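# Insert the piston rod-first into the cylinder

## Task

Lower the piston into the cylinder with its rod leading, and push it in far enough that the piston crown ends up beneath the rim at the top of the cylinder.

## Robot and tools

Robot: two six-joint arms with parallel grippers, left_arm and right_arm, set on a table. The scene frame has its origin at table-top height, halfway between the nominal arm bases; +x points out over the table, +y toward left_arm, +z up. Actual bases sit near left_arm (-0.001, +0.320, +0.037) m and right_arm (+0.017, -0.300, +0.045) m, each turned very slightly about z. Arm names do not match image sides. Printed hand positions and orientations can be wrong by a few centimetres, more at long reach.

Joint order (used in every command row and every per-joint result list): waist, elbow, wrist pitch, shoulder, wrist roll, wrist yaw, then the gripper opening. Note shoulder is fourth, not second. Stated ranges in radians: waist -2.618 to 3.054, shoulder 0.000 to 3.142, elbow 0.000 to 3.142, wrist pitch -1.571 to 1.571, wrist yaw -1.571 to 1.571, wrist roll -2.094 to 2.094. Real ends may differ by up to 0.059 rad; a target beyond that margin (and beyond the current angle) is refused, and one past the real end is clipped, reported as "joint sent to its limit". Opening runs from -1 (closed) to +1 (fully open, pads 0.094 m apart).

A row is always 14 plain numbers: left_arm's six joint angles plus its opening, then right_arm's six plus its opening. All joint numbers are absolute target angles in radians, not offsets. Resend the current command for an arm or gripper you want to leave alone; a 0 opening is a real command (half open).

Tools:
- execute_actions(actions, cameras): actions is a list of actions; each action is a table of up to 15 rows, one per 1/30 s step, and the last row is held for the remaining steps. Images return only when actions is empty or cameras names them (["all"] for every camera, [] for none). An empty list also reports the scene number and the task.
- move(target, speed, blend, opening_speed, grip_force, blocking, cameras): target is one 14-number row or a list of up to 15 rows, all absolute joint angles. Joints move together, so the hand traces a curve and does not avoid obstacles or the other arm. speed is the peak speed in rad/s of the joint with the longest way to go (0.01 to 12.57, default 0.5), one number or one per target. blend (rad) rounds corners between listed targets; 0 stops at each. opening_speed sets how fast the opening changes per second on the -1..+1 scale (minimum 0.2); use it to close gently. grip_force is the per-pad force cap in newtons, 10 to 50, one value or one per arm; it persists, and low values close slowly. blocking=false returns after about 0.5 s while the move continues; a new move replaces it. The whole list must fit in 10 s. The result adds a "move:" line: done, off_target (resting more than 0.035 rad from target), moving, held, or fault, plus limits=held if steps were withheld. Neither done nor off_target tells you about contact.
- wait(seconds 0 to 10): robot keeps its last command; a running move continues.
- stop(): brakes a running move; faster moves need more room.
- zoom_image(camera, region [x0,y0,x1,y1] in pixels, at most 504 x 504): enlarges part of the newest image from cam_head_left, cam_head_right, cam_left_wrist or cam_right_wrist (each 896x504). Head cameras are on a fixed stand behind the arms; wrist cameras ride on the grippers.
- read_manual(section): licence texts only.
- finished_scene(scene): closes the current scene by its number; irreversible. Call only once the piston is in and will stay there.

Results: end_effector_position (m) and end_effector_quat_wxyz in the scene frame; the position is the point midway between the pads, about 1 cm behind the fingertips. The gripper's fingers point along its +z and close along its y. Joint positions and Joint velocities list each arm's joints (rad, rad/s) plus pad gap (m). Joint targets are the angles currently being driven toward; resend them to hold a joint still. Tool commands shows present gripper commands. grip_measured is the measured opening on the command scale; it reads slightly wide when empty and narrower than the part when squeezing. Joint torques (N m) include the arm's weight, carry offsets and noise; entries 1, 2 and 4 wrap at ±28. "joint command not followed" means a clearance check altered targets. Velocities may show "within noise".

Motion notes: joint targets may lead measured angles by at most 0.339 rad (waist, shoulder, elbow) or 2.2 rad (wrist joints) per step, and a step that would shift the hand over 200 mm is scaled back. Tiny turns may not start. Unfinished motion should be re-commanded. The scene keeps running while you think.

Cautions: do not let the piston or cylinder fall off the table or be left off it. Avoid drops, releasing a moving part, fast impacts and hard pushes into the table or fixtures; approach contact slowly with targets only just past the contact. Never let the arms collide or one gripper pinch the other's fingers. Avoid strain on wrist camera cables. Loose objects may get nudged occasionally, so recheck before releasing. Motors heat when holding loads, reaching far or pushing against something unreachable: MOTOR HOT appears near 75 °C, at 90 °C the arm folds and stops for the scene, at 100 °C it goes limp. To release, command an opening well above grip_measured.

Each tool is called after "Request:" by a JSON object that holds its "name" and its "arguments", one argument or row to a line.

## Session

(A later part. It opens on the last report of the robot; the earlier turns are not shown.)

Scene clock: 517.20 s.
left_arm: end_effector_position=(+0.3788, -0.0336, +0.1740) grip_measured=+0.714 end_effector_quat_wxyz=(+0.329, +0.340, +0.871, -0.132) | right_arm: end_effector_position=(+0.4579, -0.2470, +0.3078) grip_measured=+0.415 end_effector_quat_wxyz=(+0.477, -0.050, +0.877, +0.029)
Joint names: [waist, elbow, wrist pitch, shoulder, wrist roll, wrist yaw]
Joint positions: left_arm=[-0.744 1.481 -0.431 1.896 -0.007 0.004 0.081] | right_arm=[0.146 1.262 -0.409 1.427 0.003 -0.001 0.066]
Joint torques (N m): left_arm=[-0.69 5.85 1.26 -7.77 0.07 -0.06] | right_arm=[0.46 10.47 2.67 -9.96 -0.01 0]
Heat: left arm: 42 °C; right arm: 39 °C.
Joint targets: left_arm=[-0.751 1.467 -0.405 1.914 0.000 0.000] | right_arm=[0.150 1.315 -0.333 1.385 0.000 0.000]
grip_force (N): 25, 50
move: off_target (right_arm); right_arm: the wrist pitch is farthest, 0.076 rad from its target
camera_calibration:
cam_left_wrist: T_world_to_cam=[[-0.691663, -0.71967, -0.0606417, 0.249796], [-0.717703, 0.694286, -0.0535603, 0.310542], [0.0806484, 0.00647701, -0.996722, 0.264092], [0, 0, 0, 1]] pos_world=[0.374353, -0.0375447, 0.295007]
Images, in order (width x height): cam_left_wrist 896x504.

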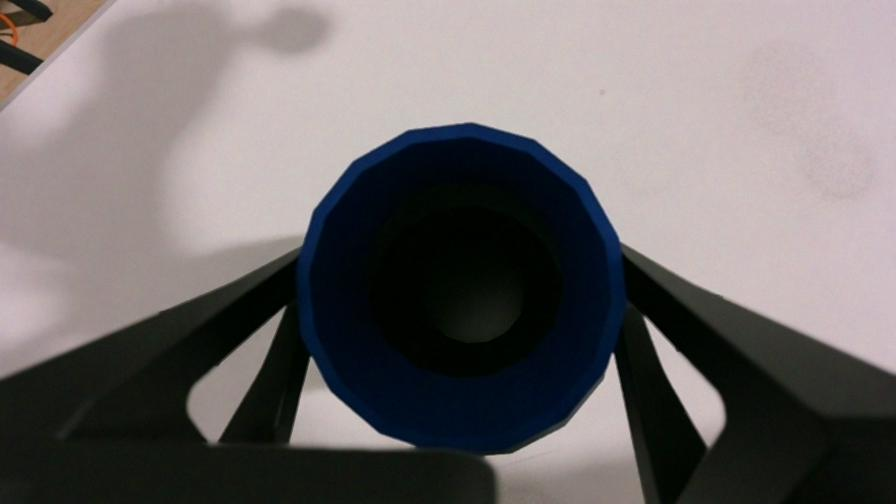

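Request:
{"name": "zoom_image", "arguments": {
  "camera": "cam_left_wrist",
  "region": [355, 165, 575, 385]
}}

Scaled by 2.291 from the camera's 896x504 image, which has a finer 1280x720 frame.

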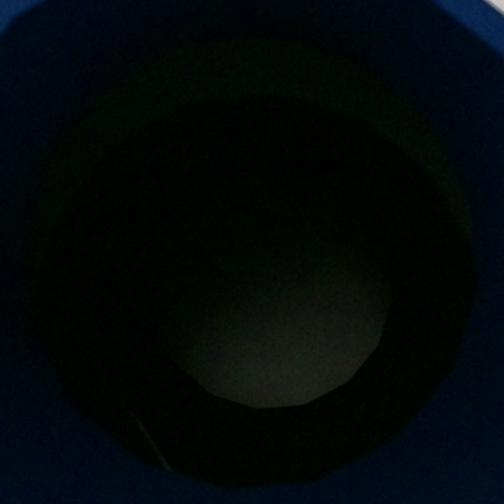

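Request:
{"name": "move", "arguments": {
  "target": [-0.750, 1.570, -0.498, 1.908, 0, 0, 0.55, 0.15, 1.3155, -0.333, 1.385, 0, 0, 0.15],
  "speed": 0.15,
  "cameras": ["cam_left_wrist"]
}}

Request:
{"name": "zoom_image", "arguments": {
  "camera": "cam_left_wrist",
  "region": [355, 165, 575, 385]
}}

Scene clock: 522.07 s.
left_arm: end_effector_position=(+0.3756, -0.0306, +0.1806) grip_measured=+0.714 end_effector_quat_wxyz=(+0.315, +0.342, +0.876, -0.127) | right_arm: end_effector_position=(+0.4579, -0.2470, +0.3078) grip_measured=+0.415 end_effector_quat_wxyz=(+0.477, -0.050, +0.877, +0.029)
Joint names: [waist, elbow, wrist pitch, shoulder, wrist roll, wrist yaw]
Joint positions: left_arm=[-0.744 1.528 -0.511 1.896 -0.007 0.004 0.081] | right_arm=[0.146 1.262 -0.409 1.427 0.003 -0.001 0.066]
Joint torques (N m): left_arm=[-0.61 10.1 1.13 -8.2 0.07 -0.06] | right_arm=[0.36 10.52 2.66 -9.96 -0.03 0.01]
Heat: left arm: 42 °C; right arm: 40 °C.
Joint targets: left_arm=[-0.750 1.570 -0.498 1.908 0.000 0.000] | right_arm=[0.150 1.315 -0.333 1.385 0.000 0.000]
grip_force (N): 25, 50
move: off_target (left_arm, right_arm); left_arm: the elbow is farthest, 0.042 rad from its target; right_arm: the wrist pitch is farthest, 0.076 rad from its target
camera_calibration:
cam_left_wrist: T_world_to_cam=[[-0.693095, -0.718334, -0.0601292, 0.250631], [-0.718609, 0.695103, -0.0208055, 0.300919], [0.0567412, 0.0287892, -0.997974, 0.280776], [0, 0, 0, 1]] pos_world=[0.374022, -0.0372162, 0.301538]
Images, in order (width x height): cam_left_wrist 896x504.

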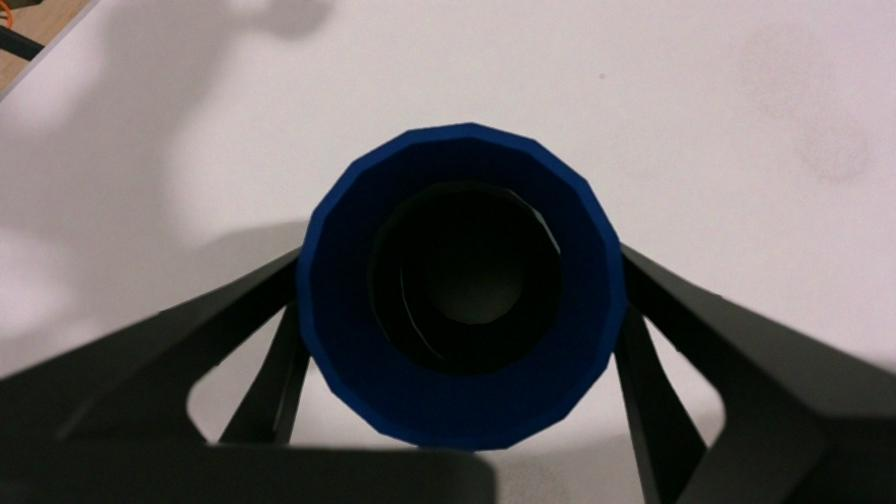

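Scaled by 2.291 from the camera's 896x504 image, which has a finer 1280x720 frame.

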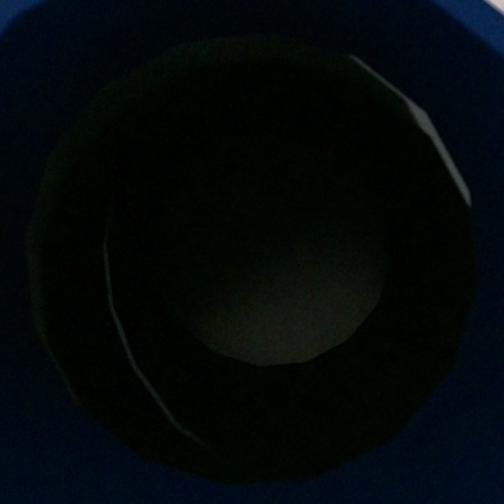

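Request:
{"name": "move", "arguments": {
  "target": [-0.755, 1.573, -0.5204, 1.908, 0, 0, 0.55, 0.15, 1.3155, -0.333, 1.385, 0, 0, 0.15],
  "speed": 0.15,
  "cameras": ["cam_left_wrist"]
}}

Request:
{"name": "zoom_image", "arguments": {
  "camera": "cam_left_wrist",
  "region": [355, 165, 575, 385]
}}

Scene clock: 526.47 s.
left_arm: end_effector_position=(+0.3707, -0.0295, +0.1771) grip_measured=+0.714 end_effector_quat_wxyz=(+0.305, +0.345, +0.879, -0.124) | right_arm: end_effector_position=(+0.4579, -0.2470, +0.3078) grip_measured=+0.415 end_effector_quat_wxyz=(+0.477, -0.050, +0.877, +0.029)
Joint names: [waist, elbow, wrist pitch, shoulder, wrist roll, wrist yaw]
Joint positions: left_arm=[-0.749 1.528 -0.533 1.896 -0.007 0.004 0.081] | right_arm=[0.146 1.262 -0.409 1.427 0.003 -0.001 0.066]
Joint torques (N m): left_arm=[-0.59 10.3 1.11 -8.17 0.08 -0.07] | right_arm=[0.4 10.43 2.66 -9.92 0 -0.01]
Heat: left arm: 42 °C; right arm: 40 °C.
Joint targets: left_arm=[-0.755 1.573 -0.521 1.908 0.000 0.000] | right_arm=[0.150 1.315 -0.333 1.385 0.000 0.000]
grip_force (N): 25, 50
move: off_target (left_arm, right_arm); left_arm: the elbow is farthest, 0.045 rad from its target; right_arm: the wrist pitch is farthest, 0.076 rad from its target
camera_calibration:
cam_left_wrist: T_world_to_cam=[[-0.697553, -0.714045, -0.0596619, 0.249513], [-0.715358, 0.698757, 0.000930375, 0.291741], [0.0410249, 0.0433286, -0.998218, 0.283851], [0, 0, 0, 1]] pos_world=[0.371103, -0.0379913, 0.29796]
Images, in order (width x height): cam_left_wrist 896x504.

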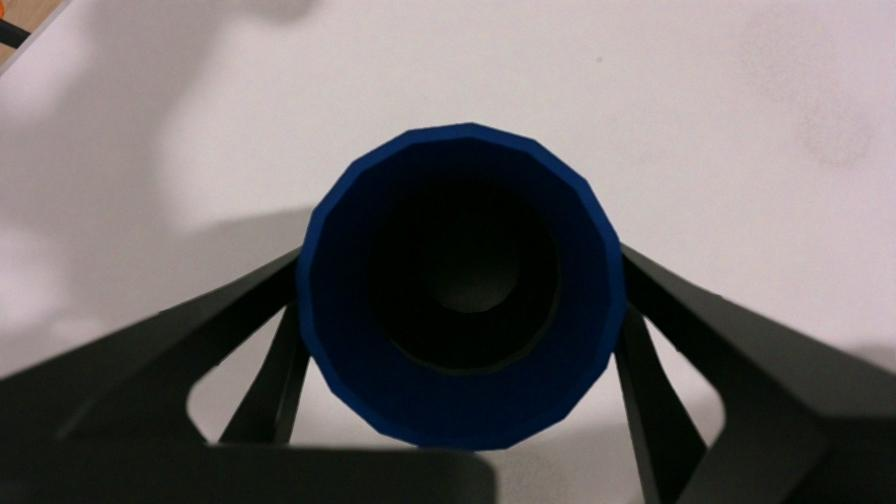

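Scaled by 2.291 from the camera's 896x504 image, which has a finer 1280x720 frame.

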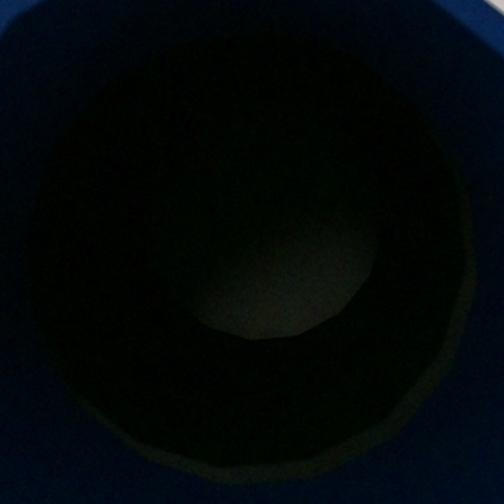

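Request:
{"name": "zoom_image", "arguments": {
  "camera": "cam_left_wrist",
  "region": [420, 320, 520, 380]
}}

Request:
{"name": "zoom_image", "arguments": {
  "camera": "cam_left_wrist",
  "region": [510, 230, 580, 330]
}}

Request:
{"name": "zoom_image", "arguments": {
  "camera": "cam_left_wrist",
  "region": [360, 260, 450, 370]
}}

Scaled by 5.040 from the camera's 896x504 image, which has a finer 1280x720 frame.

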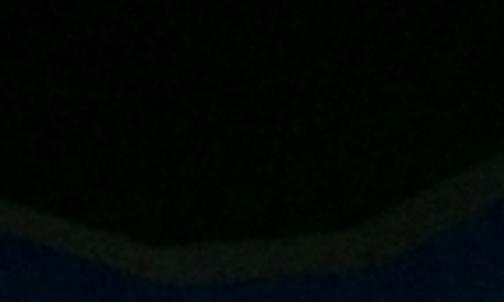

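Scaled by 5.040 from the camera's 896x504 image, which has a finer 1280x720 frame.

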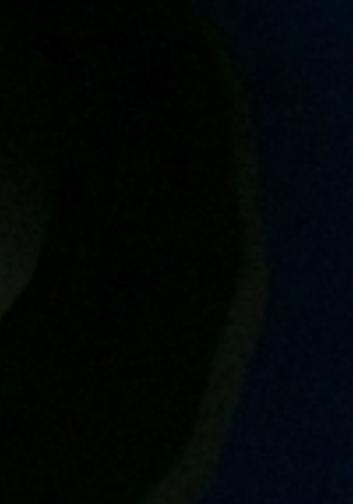

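Scaled by 4.582 from the camera's 896x504 image, which has a finer 1280x720 frame.

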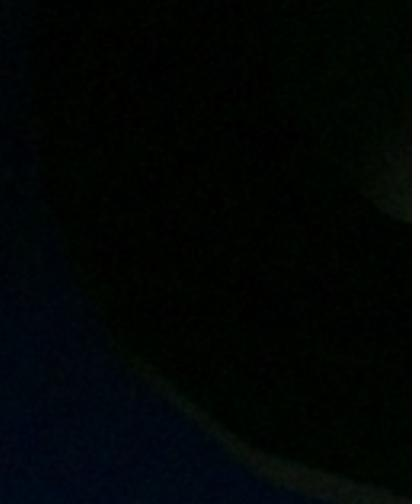

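Request:
{"name": "move", "arguments": {
  "target": [-0.7405, 1.573, -0.475, 1.908, 0, 0, 0.55, 0.15, 1.3155, -0.333, 1.385, 0, 0, 0.15],
  "speed": 0.15,
  "cameras": ["cam_left_wrist"]
}}

Request:
{"name": "zoom_image", "arguments": {
  "camera": "cam_left_wrist",
  "region": [355, 165, 575, 385]
}}

Scene clock: 531.30 s.
left_arm: end_effector_position=(+0.3731, -0.0299, +0.1787) grip_measured=+0.714 end_effector_quat_wxyz=(+0.309, +0.344, +0.878, -0.125) | right_arm: end_effector_position=(+0.4579, -0.2470, +0.3078) grip_measured=+0.415 end_effector_quat_wxyz=(+0.477, -0.050, +0.877, +0.029)
Joint names: [waist, elbow, wrist pitch, shoulder, wrist roll, wrist yaw]
Joint positions: left_arm=[-0.746 1.528 -0.523 1.896 -0.007 0.004 0.081] | right_arm=[0.146 1.262 -0.409 1.427 0.003 -0.001 0.066]
Joint torques (N m): left_arm=[0.49 10.32 1.44 -8.18 0.07 -0.06] | right_arm=[0.46 10.48 2.68 -9.95 -0.02 0]
Heat: left arm: 42 °C; right arm: 41 °C.
Joint targets: left_arm=[-0.740 1.573 -0.475 1.908 0.000 0.000] | right_arm=[0.150 1.315 -0.333 1.385 0.000 0.000]
grip_force (N): 25, 50
move: off_target (left_arm, right_arm); left_arm: the wrist pitch is farthest, 0.048 rad from its target; right_arm: the wrist pitch is farthest, 0.076 rad from its target
camera_calibration:
cam_left_wrist: T_world_to_cam=[[-0.695196, -0.716323, -0.0598679, 0.250044], [-0.717207, 0.696803, -0.00896013, 0.295985], [0.0481344, 0.0367086, -0.998166, 0.282547], [0, 0, 0, 1]] pos_world=[0.372512, -0.0375032, 0.29965]
Images, in order (width x height): cam_left_wrist 896x504.

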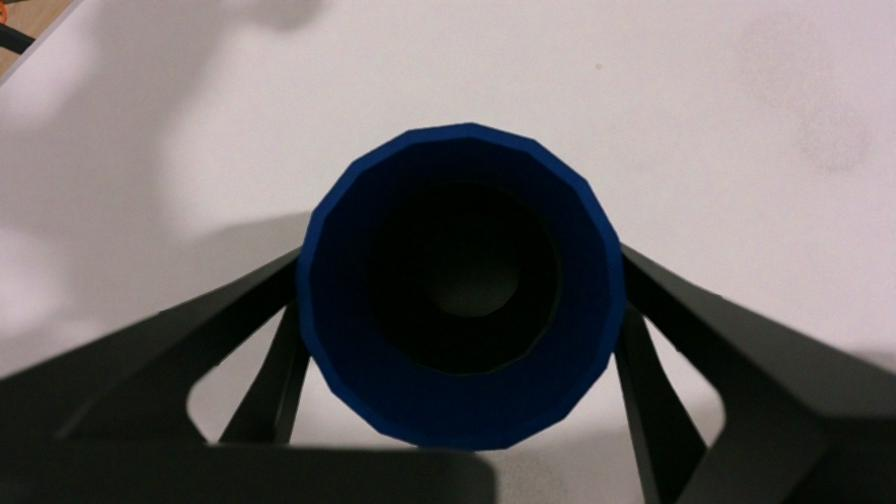

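Scaled by 2.291 from the camera's 896x504 image, which has a finer 1280x720 frame.

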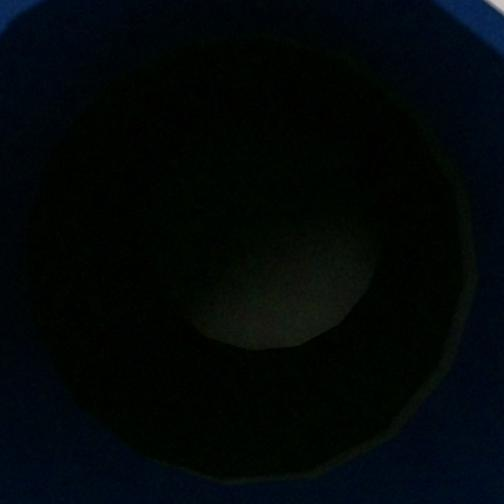

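Request:
{"name": "zoom_image", "arguments": {
  "camera": "cam_left_wrist",
  "region": [500, 230, 580, 330]
}}

Request:
{"name": "zoom_image", "arguments": {
  "camera": "cam_left_wrist",
  "region": [420, 320, 520, 380]
}}

Request:
{"name": "zoom_image", "arguments": {
  "camera": "cam_left_wrist",
  "region": [360, 170, 460, 250]
}}

Scaled by 5.040 from the camera's 896x504 image, which has a finer 1280x720 frame.

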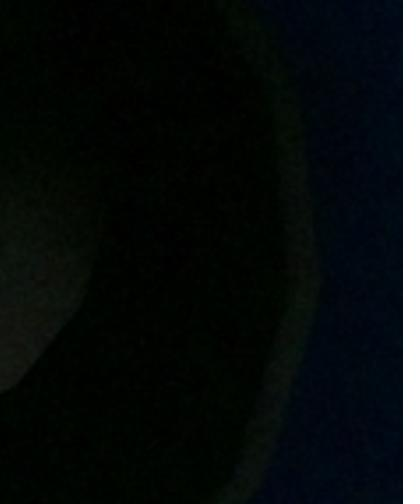

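Scaled by 5.040 from the camera's 896x504 image, which has a finer 1280x720 frame.

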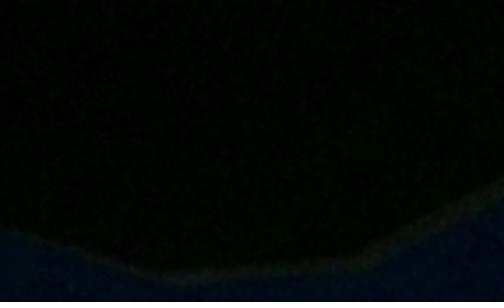

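Scaled by 5.040 from the camera's 896x504 image, which has a finer 1280x720 frame.

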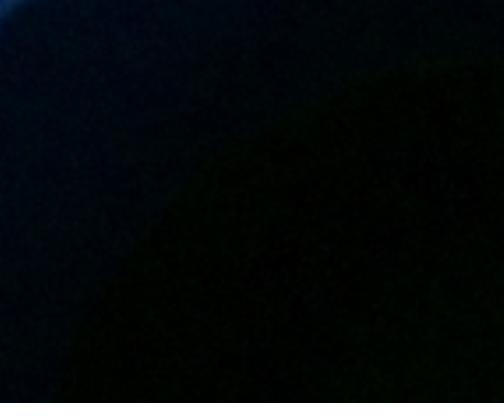

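Request:
{"name": "move", "arguments": {
  "target": [-0.737, 1.510, -0.4565, 1.908, 0, 0, 0.55, 0.15, 1.3155, -0.333, 1.385, 0, 0, 0.15],
  "speed": 0.08,
  "cameras": ["cam_left_wrist"]
}}

Request:
{"name": "zoom_image", "arguments": {
  "camera": "cam_left_wrist",
  "region": [355, 165, 575, 385]
}}

Scene clock: 540.23 s.
left_arm: end_effector_position=(+0.3744, -0.0287, +0.1750) grip_measured=+0.714 end_effector_quat_wxyz=(+0.311, +0.342, +0.878, -0.125) | right_arm: end_effector_position=(+0.4579, -0.2470, +0.3078) grip_measured=+0.415 end_effector_quat_wxyz=(+0.477, -0.050, +0.877, +0.029)
Joint names: [waist, elbow, wrist pitch, shoulder, wrist roll, wrist yaw]
Joint positions: left_arm=[-0.742 1.511 -0.502 1.896 -0.007 0.004 0.081] | right_arm=[0.146 1.262 -0.409 1.427 0.003 -0.001 0.066]
Joint torques (N m): left_arm=[0.47 6.71 1.42 -8.14 0.07 -0.07] | right_arm=[0.43 10.45 2.65 -9.98 -0.03 0.02]
Heat: left arm: 42 °C; right arm: 41 °C.
Joint targets: left_arm=[-0.737 1.510 -0.457 1.908 0.000 0.000] | right_arm=[0.150 1.315 -0.333 1.385 0.000 0.000]
grip_force (N): 25, 50
move: off_target (left_arm, right_arm); left_arm: the wrist pitch is farthest, 0.045 rad from its target; right_arm: the wrist pitch is farthest, 0.076 rad from its target
camera_calibration:
cam_left_wrist: T_world_to_cam=[[-0.69259, -0.718834, -0.0599674, 0.250554], [-0.719538, 0.694336, -0.0128011, 0.29755], [0.0508394, 0.0342829, -0.998118, 0.277635], [0, 0, 0, 1]] pos_world=[0.373515, -0.0360108, 0.295946]
Images, in order (width x height): cam_left_wrist 896x504.

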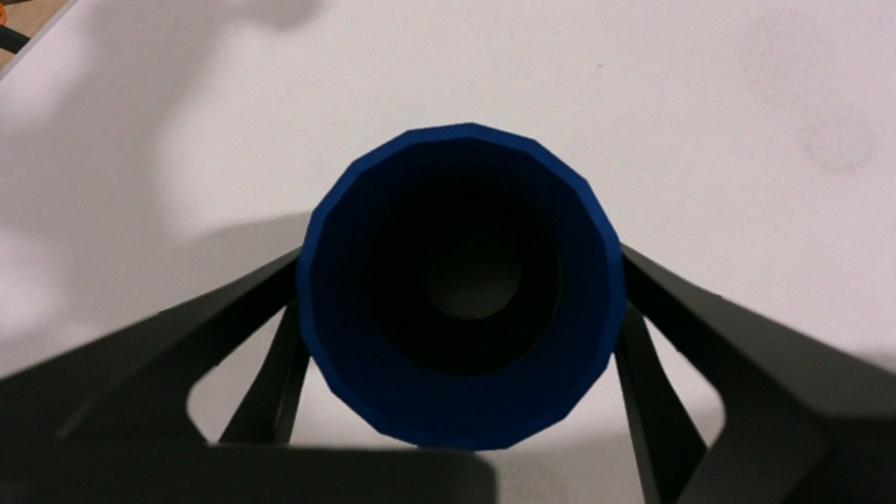

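Scaled by 2.291 from the camera's 896x504 image, which has a finer 1280x720 frame.

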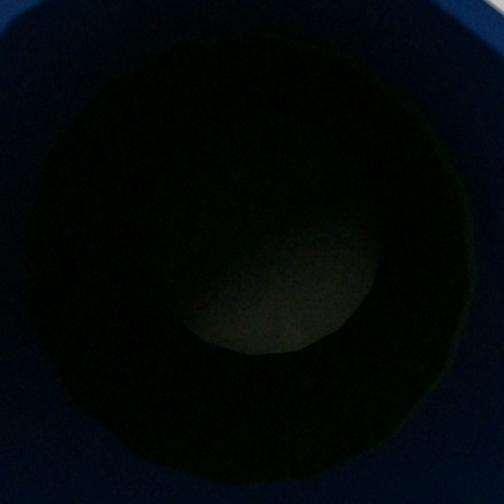

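Request:
{"name": "move", "arguments": {
  "target": [-0.735, 1.502, -0.4485, 1.908, 0, 0, 0.55, 0.15, 1.3155, -0.333, 1.385, 0, 0, 0.15],
  "speed": 0.06,
  "cameras": ["cam_left_wrist"]
}}

Request:
{"name": "zoom_image", "arguments": {
  "camera": "cam_left_wrist",
  "region": [355, 165, 575, 385]
}}

Scene clock: 541.93 s.
left_arm: end_effector_position=(+0.3750, -0.0292, +0.1745) grip_measured=+0.714 end_effector_quat_wxyz=(+0.313, +0.342, +0.877, -0.126) | right_arm: end_effector_position=(+0.4579, -0.2470, +0.3078) grip_measured=+0.415 end_effector_quat_wxyz=(+0.477, -0.050, +0.877, +0.029)
Joint names: [waist, elbow, wrist pitch, shoulder, wrist roll, wrist yaw]
Joint positions: left_arm=[-0.742 1.506 -0.492 1.896 -0.007 0.004 0.081] | right_arm=[0.146 1.262 -0.409 1.427 0.003 -0.001 0.066]
Joint torques (N m): left_arm=[0.66 6.54 1.41 -8.18 0.07 -0.07] | right_arm=[0.43 10.51 2.66 -10 -0.03 0.01]
Heat: left arm: 42 °C; right arm: 41 °C.
Joint targets: left_arm=[-0.735 1.502 -0.448 1.908 0.000 0.000] | right_arm=[0.150 1.315 -0.333 1.385 0.000 0.000]
grip_force (N): 25, 50
move: off_target (left_arm, right_arm); left_arm: the wrist pitch is farthest, 0.044 rad from its target; right_arm: the wrist pitch is farthest, 0.076 rad from its target
camera_calibration:
cam_left_wrist: T_world_to_cam=[[-0.692369, -0.719044, -0.0600162, 0.250521], [-0.719487, 0.694279, -0.0177642, 0.29921], [0.0544412, 0.0308815, -0.998039, 0.275732], [0, 0, 0, 1]] pos_world=[0.373719, -0.0361151, 0.295542]
Images, in order (width x height): cam_left_wrist 896x504.

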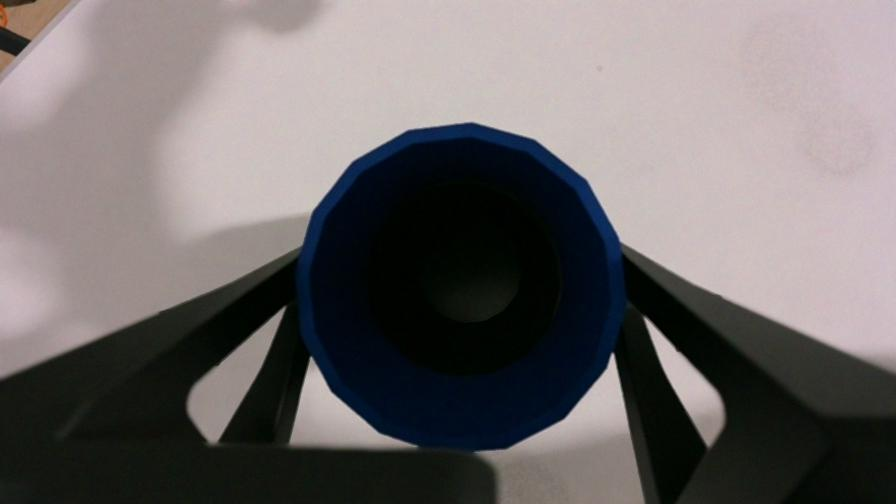

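Scaled by 2.291 from the camera's 896x504 image, which has a finer 1280x720 frame.

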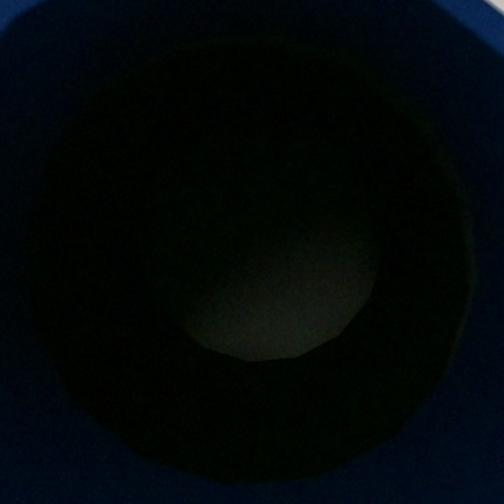

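Request:
{"name": "move", "arguments": {
  "target": [-0.735, 1.496, -0.4425, 1.908, 0, 0, 0.55, 0.15, 1.3155, -0.333, 1.385, 0, 0, 0.15],
  "speed": 0.06,
  "cameras": []
}}

Scene clock: 543.23 s.
left_arm: end_effector_position=(+0.3755, -0.0297, +0.1742) grip_measured=+0.714 end_effector_quat_wxyz=(+0.315, +0.341, +0.876, -0.127) | right_arm: end_effector_position=(+0.4579, -0.2470, +0.3078) grip_measured=+0.415 end_effector_quat_wxyz=(+0.477, -0.050, +0.877, +0.029)
Joint names: [waist, elbow, wrist pitch, shoulder, wrist roll, wrist yaw]
Joint positions: left_arm=[-0.742 1.502 -0.483 1.896 -0.007 0.004 0.081] | right_arm=[0.146 1.262 -0.409 1.427 0.003 -0.001 0.066]
Joint torques (N m): left_arm=[0.68 6.39 1.39 -8.2 0.08 -0.06] | right_arm=[0.5 10.44 2.67 -10.04 -0.02 0]
Heat: left arm: 42 °C; right arm: 41 °C.
Joint targets: left_arm=[-0.735 1.496 -0.443 1.908 0.000 0.000] | right_arm=[0.150 1.315 -0.333 1.385 0.000 0.000]
grip_force (N): 25, 50
move: off_target (left_arm, right_arm); left_arm: the wrist pitch is farthest, 0.041 rad from its target; right_arm: the wrist pitch is farthest, 0.076 rad from its target
No camera images: "cameras" was empty.

Request:
{"name": "move", "arguments": {
  "target": [-0.735, 1.498, -0.448, 1.908, 0, 0, 1.0, 0.15, 1.3155, -0.333, 1.385, 0, 0, 0.15],
  "speed": 0.06,
  "opening_speed": 0.3,
  "cameras": ["cam_left_wrist", "cam_head_left", "cam_head_right"]
}}

Request:
{"name": "zoom_image", "arguments": {
  "camera": "cam_left_wrist",
  "region": [355, 165, 575, 385]
}}

Scene clock: 545.77 s.
left_arm: end_effector_position=(+0.3773, -0.0314, +0.1763) grip_measured=+0.998 end_effector_quat_wxyz=(+0.321, +0.341, +0.874, -0.129) | right_arm: end_effector_position=(+0.4579, -0.2470, +0.3078) grip_measured=+0.415 end_effector_quat_wxyz=(+0.477, -0.050, +0.877, +0.029)
Joint names: [waist, elbow, wrist pitch, shoulder, wrist roll, wrist yaw]
Joint positions: left_arm=[-0.742 1.502 -0.47 1.896 -0.007 0.004 0.094] | right_arm=[0.146 1.262 -0.409 1.427 0.003 -0.001 0.066]
Joint torques (N m): left_arm=[0.66 6.57 1.23 -8.21 0.07 -0.06] | right_arm=[0.49 10.48 2.67 -10.02 -0.02 0]
Heat: left arm: 42 °C; right arm: 42 °C.
Joint targets: left_arm=[-0.735 1.498 -0.448 1.908 0.000 0.000] | right_arm=[0.150 1.315 -0.333 1.385 0.000 0.000]
grip_force (N): 25, 50
move: off_target (right_arm); right_arm: the wrist pitch is farthest, 0.076 rad from its target
camera_calibration:
cam_left_wrist: T_world_to_cam=[[-0.691582, -0.719775, -0.0603166, 0.250377], [-0.71916, 0.693948, -0.0352818, 0.305328], [0.0672515, 0.018977, -0.997556, 0.272115], [0, 0, 0, 1]] pos_world=[0.374436, -0.0368303, 0.297324]
Images, in order (width x height): cam_head_left 896x504, cam_head_right 896x504, cam_left_wrist 896x504.

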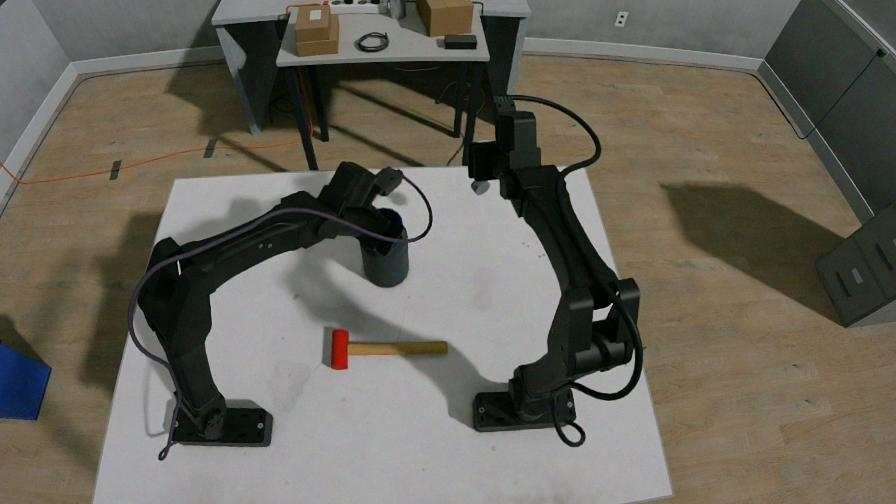

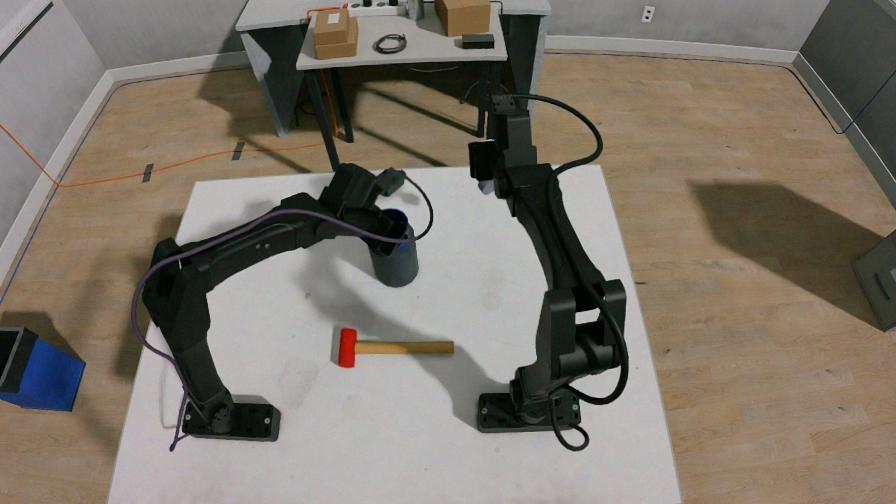

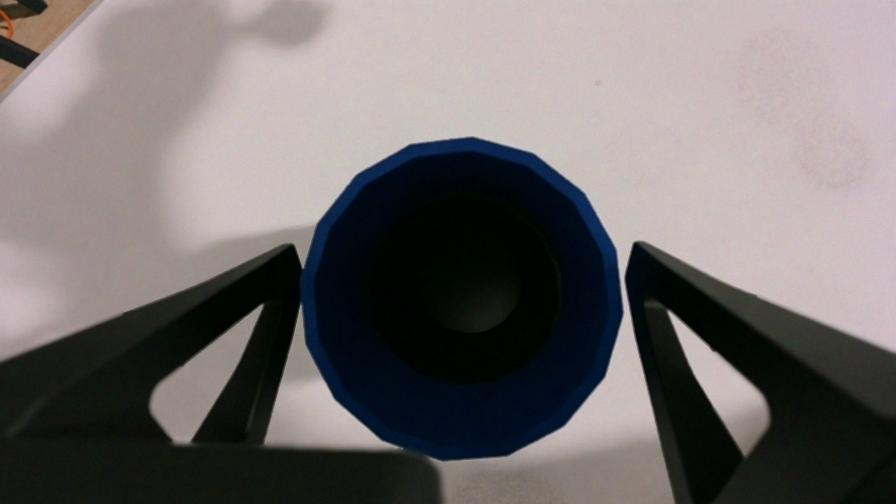

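Scaled by 2.291 from the camera's 896x504 image, which has a finer 1280x720 frame.

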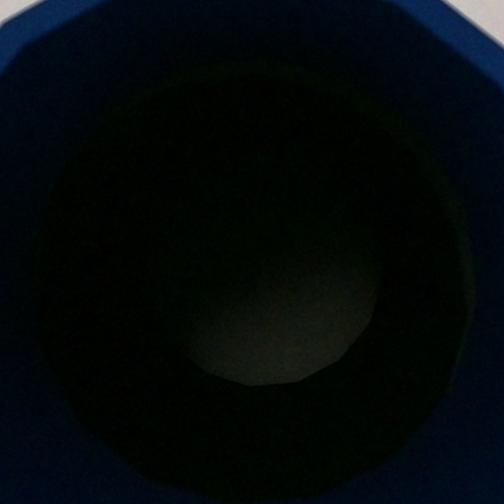

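Request:
{"name": "move", "arguments": {
  "target": [
    [-0.735, 1.500, -0.720, 1.622, 0, 0, 1.0, 0.15, 1.3155, -0.333, 1.385, 0, 0, 0.15],
    [-0.736, 0.385, 0.607, 1.075, 0, 0, 1.0, 0.15, 1.3155, -0.333, 1.385, 0, 0, 0.15]
  ],
  "speed": [0.25, 0.8],
  "blend": [0.02, 0],
  "cameras": ["cam_left_wrist", "cam_head_left", "cam_head_right"]
}}

Scene clock: 551.47 s.
left_arm: end_effector_position=(+0.2732, +0.0652, +0.2465) grip_measured=+0.998 end_effector_quat_wxyz=(+0.615, +0.272, +0.698, -0.245) | right_arm: end_effector_position=(+0.4579, -0.2470, +0.3078) grip_measured=+0.415 end_effector_quat_wxyz=(+0.477, -0.050, +0.877, +0.029)
Joint names: [waist, elbow, wrist pitch, shoulder, wrist roll, wrist yaw]
Joint positions: left_arm=[-0.742 0.392 0.585 1.1 -0.007 0.004 0.094] | right_arm=[0.146 1.262 -0.409 1.427 0.003 -0.001 0.066]
Joint torques (N m): left_arm=[0.59 6.3 1.64 -3.82 0.07 -0.07] | right_arm=[0.44 10.45 2.65 -10.04 -0.02 0.01]
Heat: left arm: 42 °C; right arm: 42 °C.
Joint targets: left_arm=[-0.736 0.385 0.607 1.075 0.000 0.000] | right_arm=[0.150 1.315 -0.333 1.385 0.000 0.000]
grip_force (N): 25, 50
move: off_target (right_arm); right_arm: the wrist pitch is farthest, 0.076 rad from its target
camera_calibration:
cam_left_wrist: T_world_to_cam=[[-0.65838, -0.750587, -0.0561714, 0.244055], [-0.50915, 0.499079, -0.701203, 0.285469], [0.554348, -0.433059, -0.710745, 0.172946], [0, 0, 0, 1]] pos_world=[0.210155, 0.115609, 0.336801]
Images, in order (width x height): cam_head_left 896x504, cam_head_right 896x504, cam_left_wrist 896x504.

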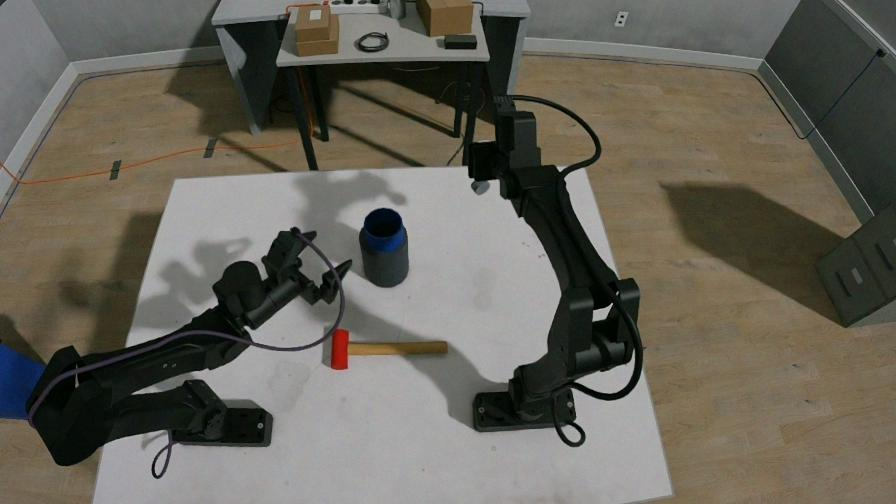

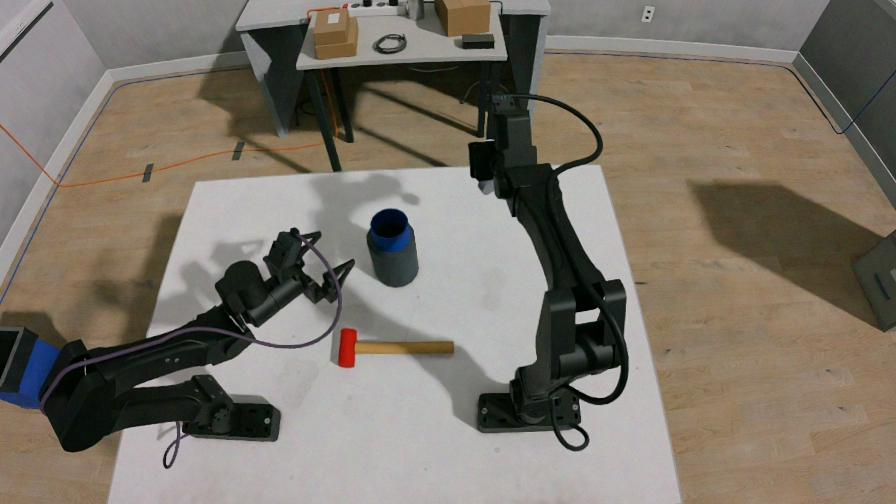

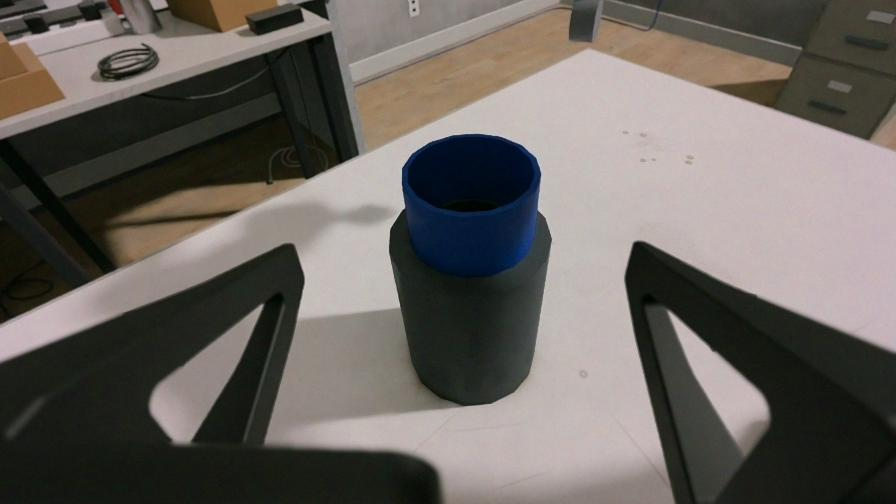

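Request:
{"name": "move", "arguments": {
  "target": [
    [-0.736, 0.385, 0.607, 1.075, 0, 0, 1.0, 0.15, 1.458, -0.463, 1.437, 0, 0, 0.15],
    [-0.736, 0.385, 0.607, 1.075, 0, 0, 1.0, 0.667, 1.458, -0.463, 1.437, 0, 0, 0.15]
  ],
  "speed": [0.4, 0.5],
  "blend": [0.05, 0],
  "cameras": ["cam_left_wrist", "cam_right_wrist"]
}}

Scene clock: 556.63 s.
left_arm: end_effector_position=(+0.2732, +0.0652, +0.2466) grip_measured=+0.998 end_effector_quat_wxyz=(+0.616, +0.272, +0.698, -0.245) | right_arm: end_effector_position=(+0.3709, -0.0317, +0.3372) grip_measured=+0.415 end_effector_quat_wxyz=(+0.449, -0.279, +0.835, +0.154)
Joint names: [waist, elbow, wrist pitch, shoulder, wrist roll, wrist yaw]
Joint positions: left_arm=[-0.742 0.392 0.586 1.1 -0.007 0.004 0.094] | right_arm=[0.671 1.404 -0.538 1.447 0.003 -0.009 0.066]
Joint torques (N m): left_arm=[0.58 6.28 1.62 -3.82 0.08 -0.07] | right_arm=[-0.44 10.45 2.61 -7.08 -0.05 0.09]
Heat: left arm: 43 °C; right arm: 42 °C.
Joint targets: left_arm=[-0.736 0.385 0.607 1.075 0.000 0.000] | right_arm=[0.667 1.458 -0.463 1.437 0.000 0.000]
grip_force (N): 25, 50
move: off_target (right_arm); right_arm: the wrist pitch is farthest, 0.075 rad from its target
camera_calibration:
cam_left_wrist: T_world_to_cam=[[-0.658363, -0.750603, -0.0561456, 0.244126], [-0.508945, 0.498874, -0.701498, 0.285569], [0.554557, -0.433266, -0.710456, 0.172943], [0, 0, 0, 1]] pos_world=[0.210156, 0.115709, 0.336901]
cam_right_wrist: T_world_to_cam=[[0.609145, -0.790863, -0.0589643, -0.231327], [-0.764257, -0.565543, -0.309956, 0.377924], [0.211786, 0.233872, -0.948921, 0.372603], [0, 0, 0, 1]] pos_world=[0.350831, -0.0563574, 0.45707]
Images, in order (width x height): cam_left_wrist 896x504, cam_right_wrist 896x504.

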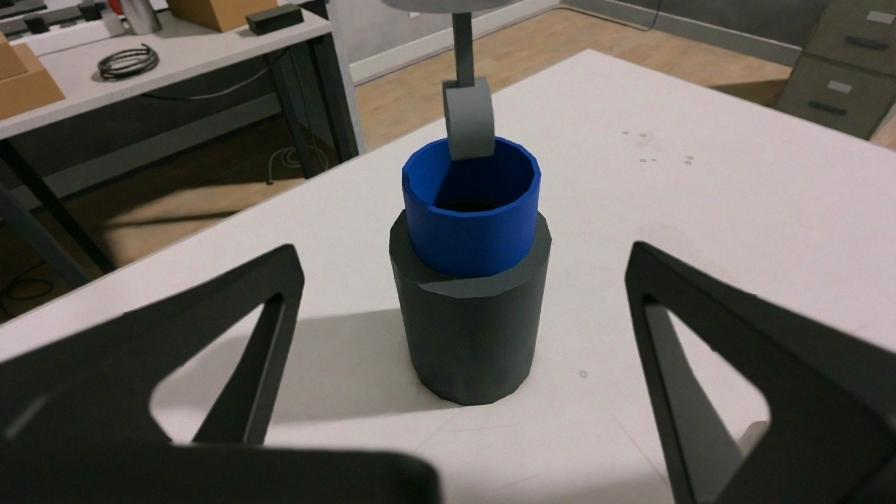

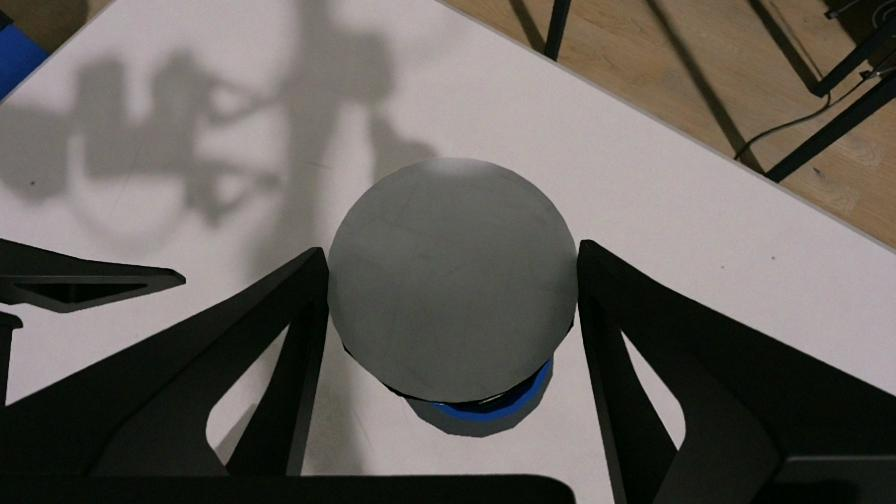

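Request:
{"name": "move", "arguments": {
  "target": [
    [-0.736, 0.385, 0.607, 1.075, 0, 0, 1.0, 0.661, 1.2456, -0.299, 1.4234, 0, 0, 0.15],
    [-0.736, 0.385, 0.607, 1.075, 0, 0, 1.0, 0.661, 1.0567, -0.10, 1.433, 0, 0, 0.15]
  ],
  "speed": [0.35, 0.35],
  "blend": [0.03, 0],
  "cameras": ["cam_left_wrist", "cam_right_wrist"]
}}

Request:
{"name": "zoom_image", "arguments": {
  "camera": "cam_left_wrist",
  "region": [370, 60, 570, 300]
}}

Scene clock: 559.53 s.
left_arm: end_effector_position=(+0.2732, +0.0652, +0.2466) grip_measured=+0.998 end_effector_quat_wxyz=(+0.616, +0.272, +0.698, -0.245) | right_arm: end_effector_position=(+0.3720, -0.0319, +0.2469) grip_measured=+0.415 end_effector_quat_wxyz=(+0.446, -0.279, +0.836, +0.153)
Joint names: [waist, elbow, wrist pitch, shoulder, wrist roll, wrist yaw]
Joint positions: left_arm=[-0.742 0.392 0.586 1.1 -0.007 0.004 0.094] | right_arm=[0.67 1.05 -0.19 1.447 0.003 -0.009 0.066]
Joint torques (N m): left_arm=[0.58 6.28 1.62 -3.81 0.07 -0.06] | right_arm=[-0.81 6.72 2.81 -7.6 0 0.07]
Heat: left arm: 44 °C; right arm: 42 °C.
Joint targets: left_arm=[-0.736 0.385 0.607 1.075 0.000 0.000] | right_arm=[0.661 1.057 -0.100 1.433 0.000 0.000]
grip_force (N): 25, 50
move: off_target (right_arm); right_arm: the wrist pitch is farthest, 0.090 rad from its target
camera_calibration:
cam_left_wrist: T_world_to_cam=[[-0.658363, -0.750603, -0.0561456, 0.244126], [-0.508945, 0.498874, -0.701498, 0.285569], [0.554557, -0.433266, -0.710456, 0.172943], [0, 0, 0, 1]] pos_world=[0.210156, 0.115709, 0.336901]
cam_right_wrist: T_world_to_cam=[[0.607344, -0.792241, -0.059064, -0.236842], [-0.767005, -0.565378, -0.303399, 0.350059], [0.206972, 0.22957, -0.951031, 0.288903], [0, 0, 0, 1]] pos_world=[0.352547, -0.0560437, 0.366975]
Images, in order (width x height): cam_left_wrist 896x504, cam_right_wrist 896x504.

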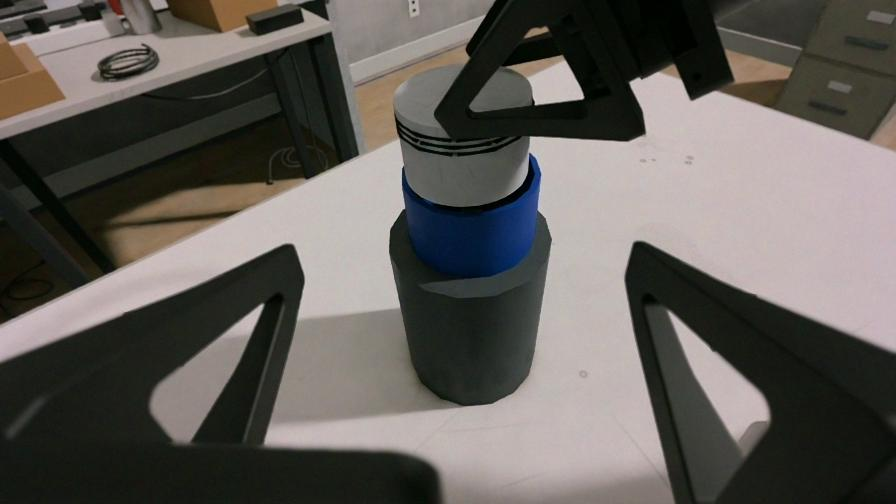

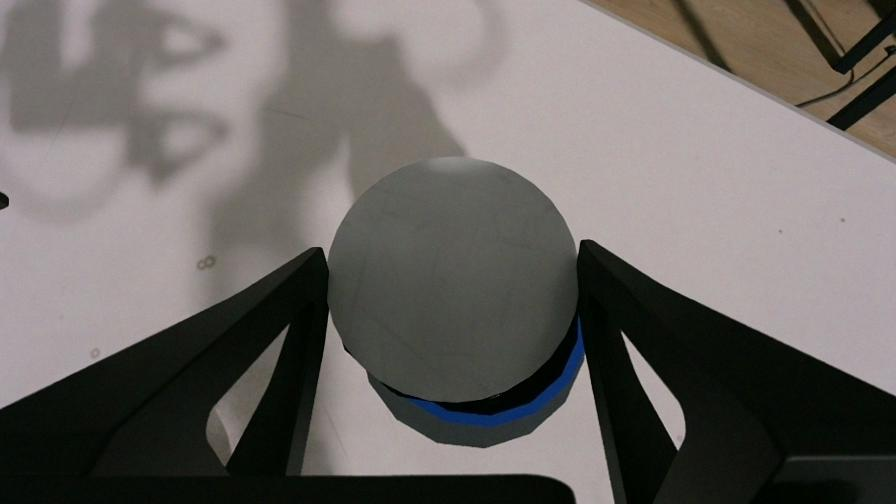

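Scaled by 2.100 from the camera's 896x504 image, which has a finer 1280x720 frame.

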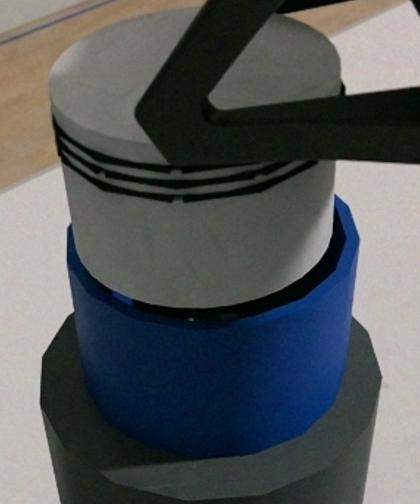

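Request:
{"name": "zoom_image", "arguments": {
  "camera": "cam_left_wrist",
  "region": [380, 60, 430, 160]
}}

Request:
{"name": "zoom_image", "arguments": {
  "camera": "cam_left_wrist",
  "region": [510, 130, 560, 230]
}}

Request:
{"name": "zoom_image", "arguments": {
  "camera": "cam_left_wrist",
  "region": [380, 160, 430, 260]
}}

Request:
{"name": "zoom_image", "arguments": {
  "camera": "cam_left_wrist",
  "region": [510, 200, 560, 300]
}}

Request:
{"name": "zoom_image", "arguments": {
  "camera": "cam_left_wrist",
  "region": [395, 330, 555, 410]
}}

Scaled by 5.040 from the camera's 896x504 image, which has a finer 1280x720 frame.

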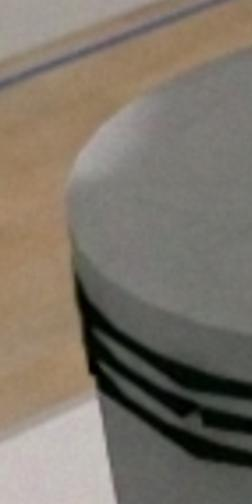

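Scaled by 5.040 from the camera's 896x504 image, which has a finer 1280x720 frame.

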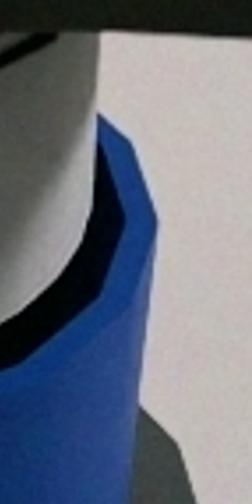

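Scaled by 5.040 from the camera's 896x504 image, which has a finer 1280x720 frame.

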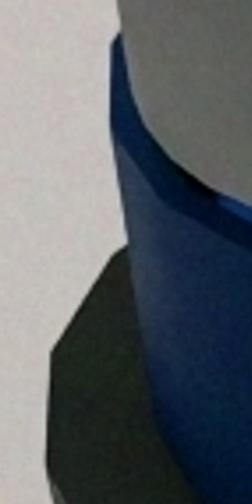

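Scaled by 5.040 from the camera's 896x504 image, which has a finer 1280x720 frame.

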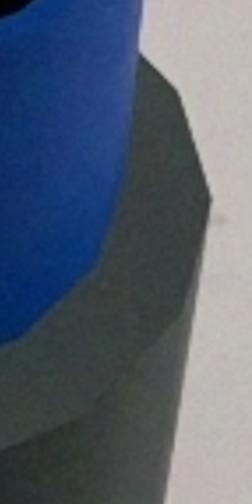

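Scaled by 3.150 from the camera's 896x504 image, which has a finer 1280x720 frame.

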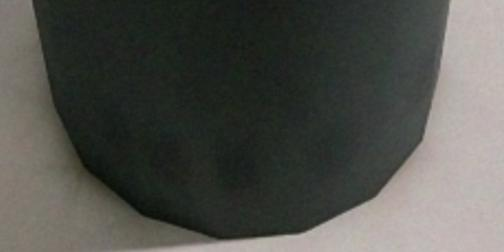

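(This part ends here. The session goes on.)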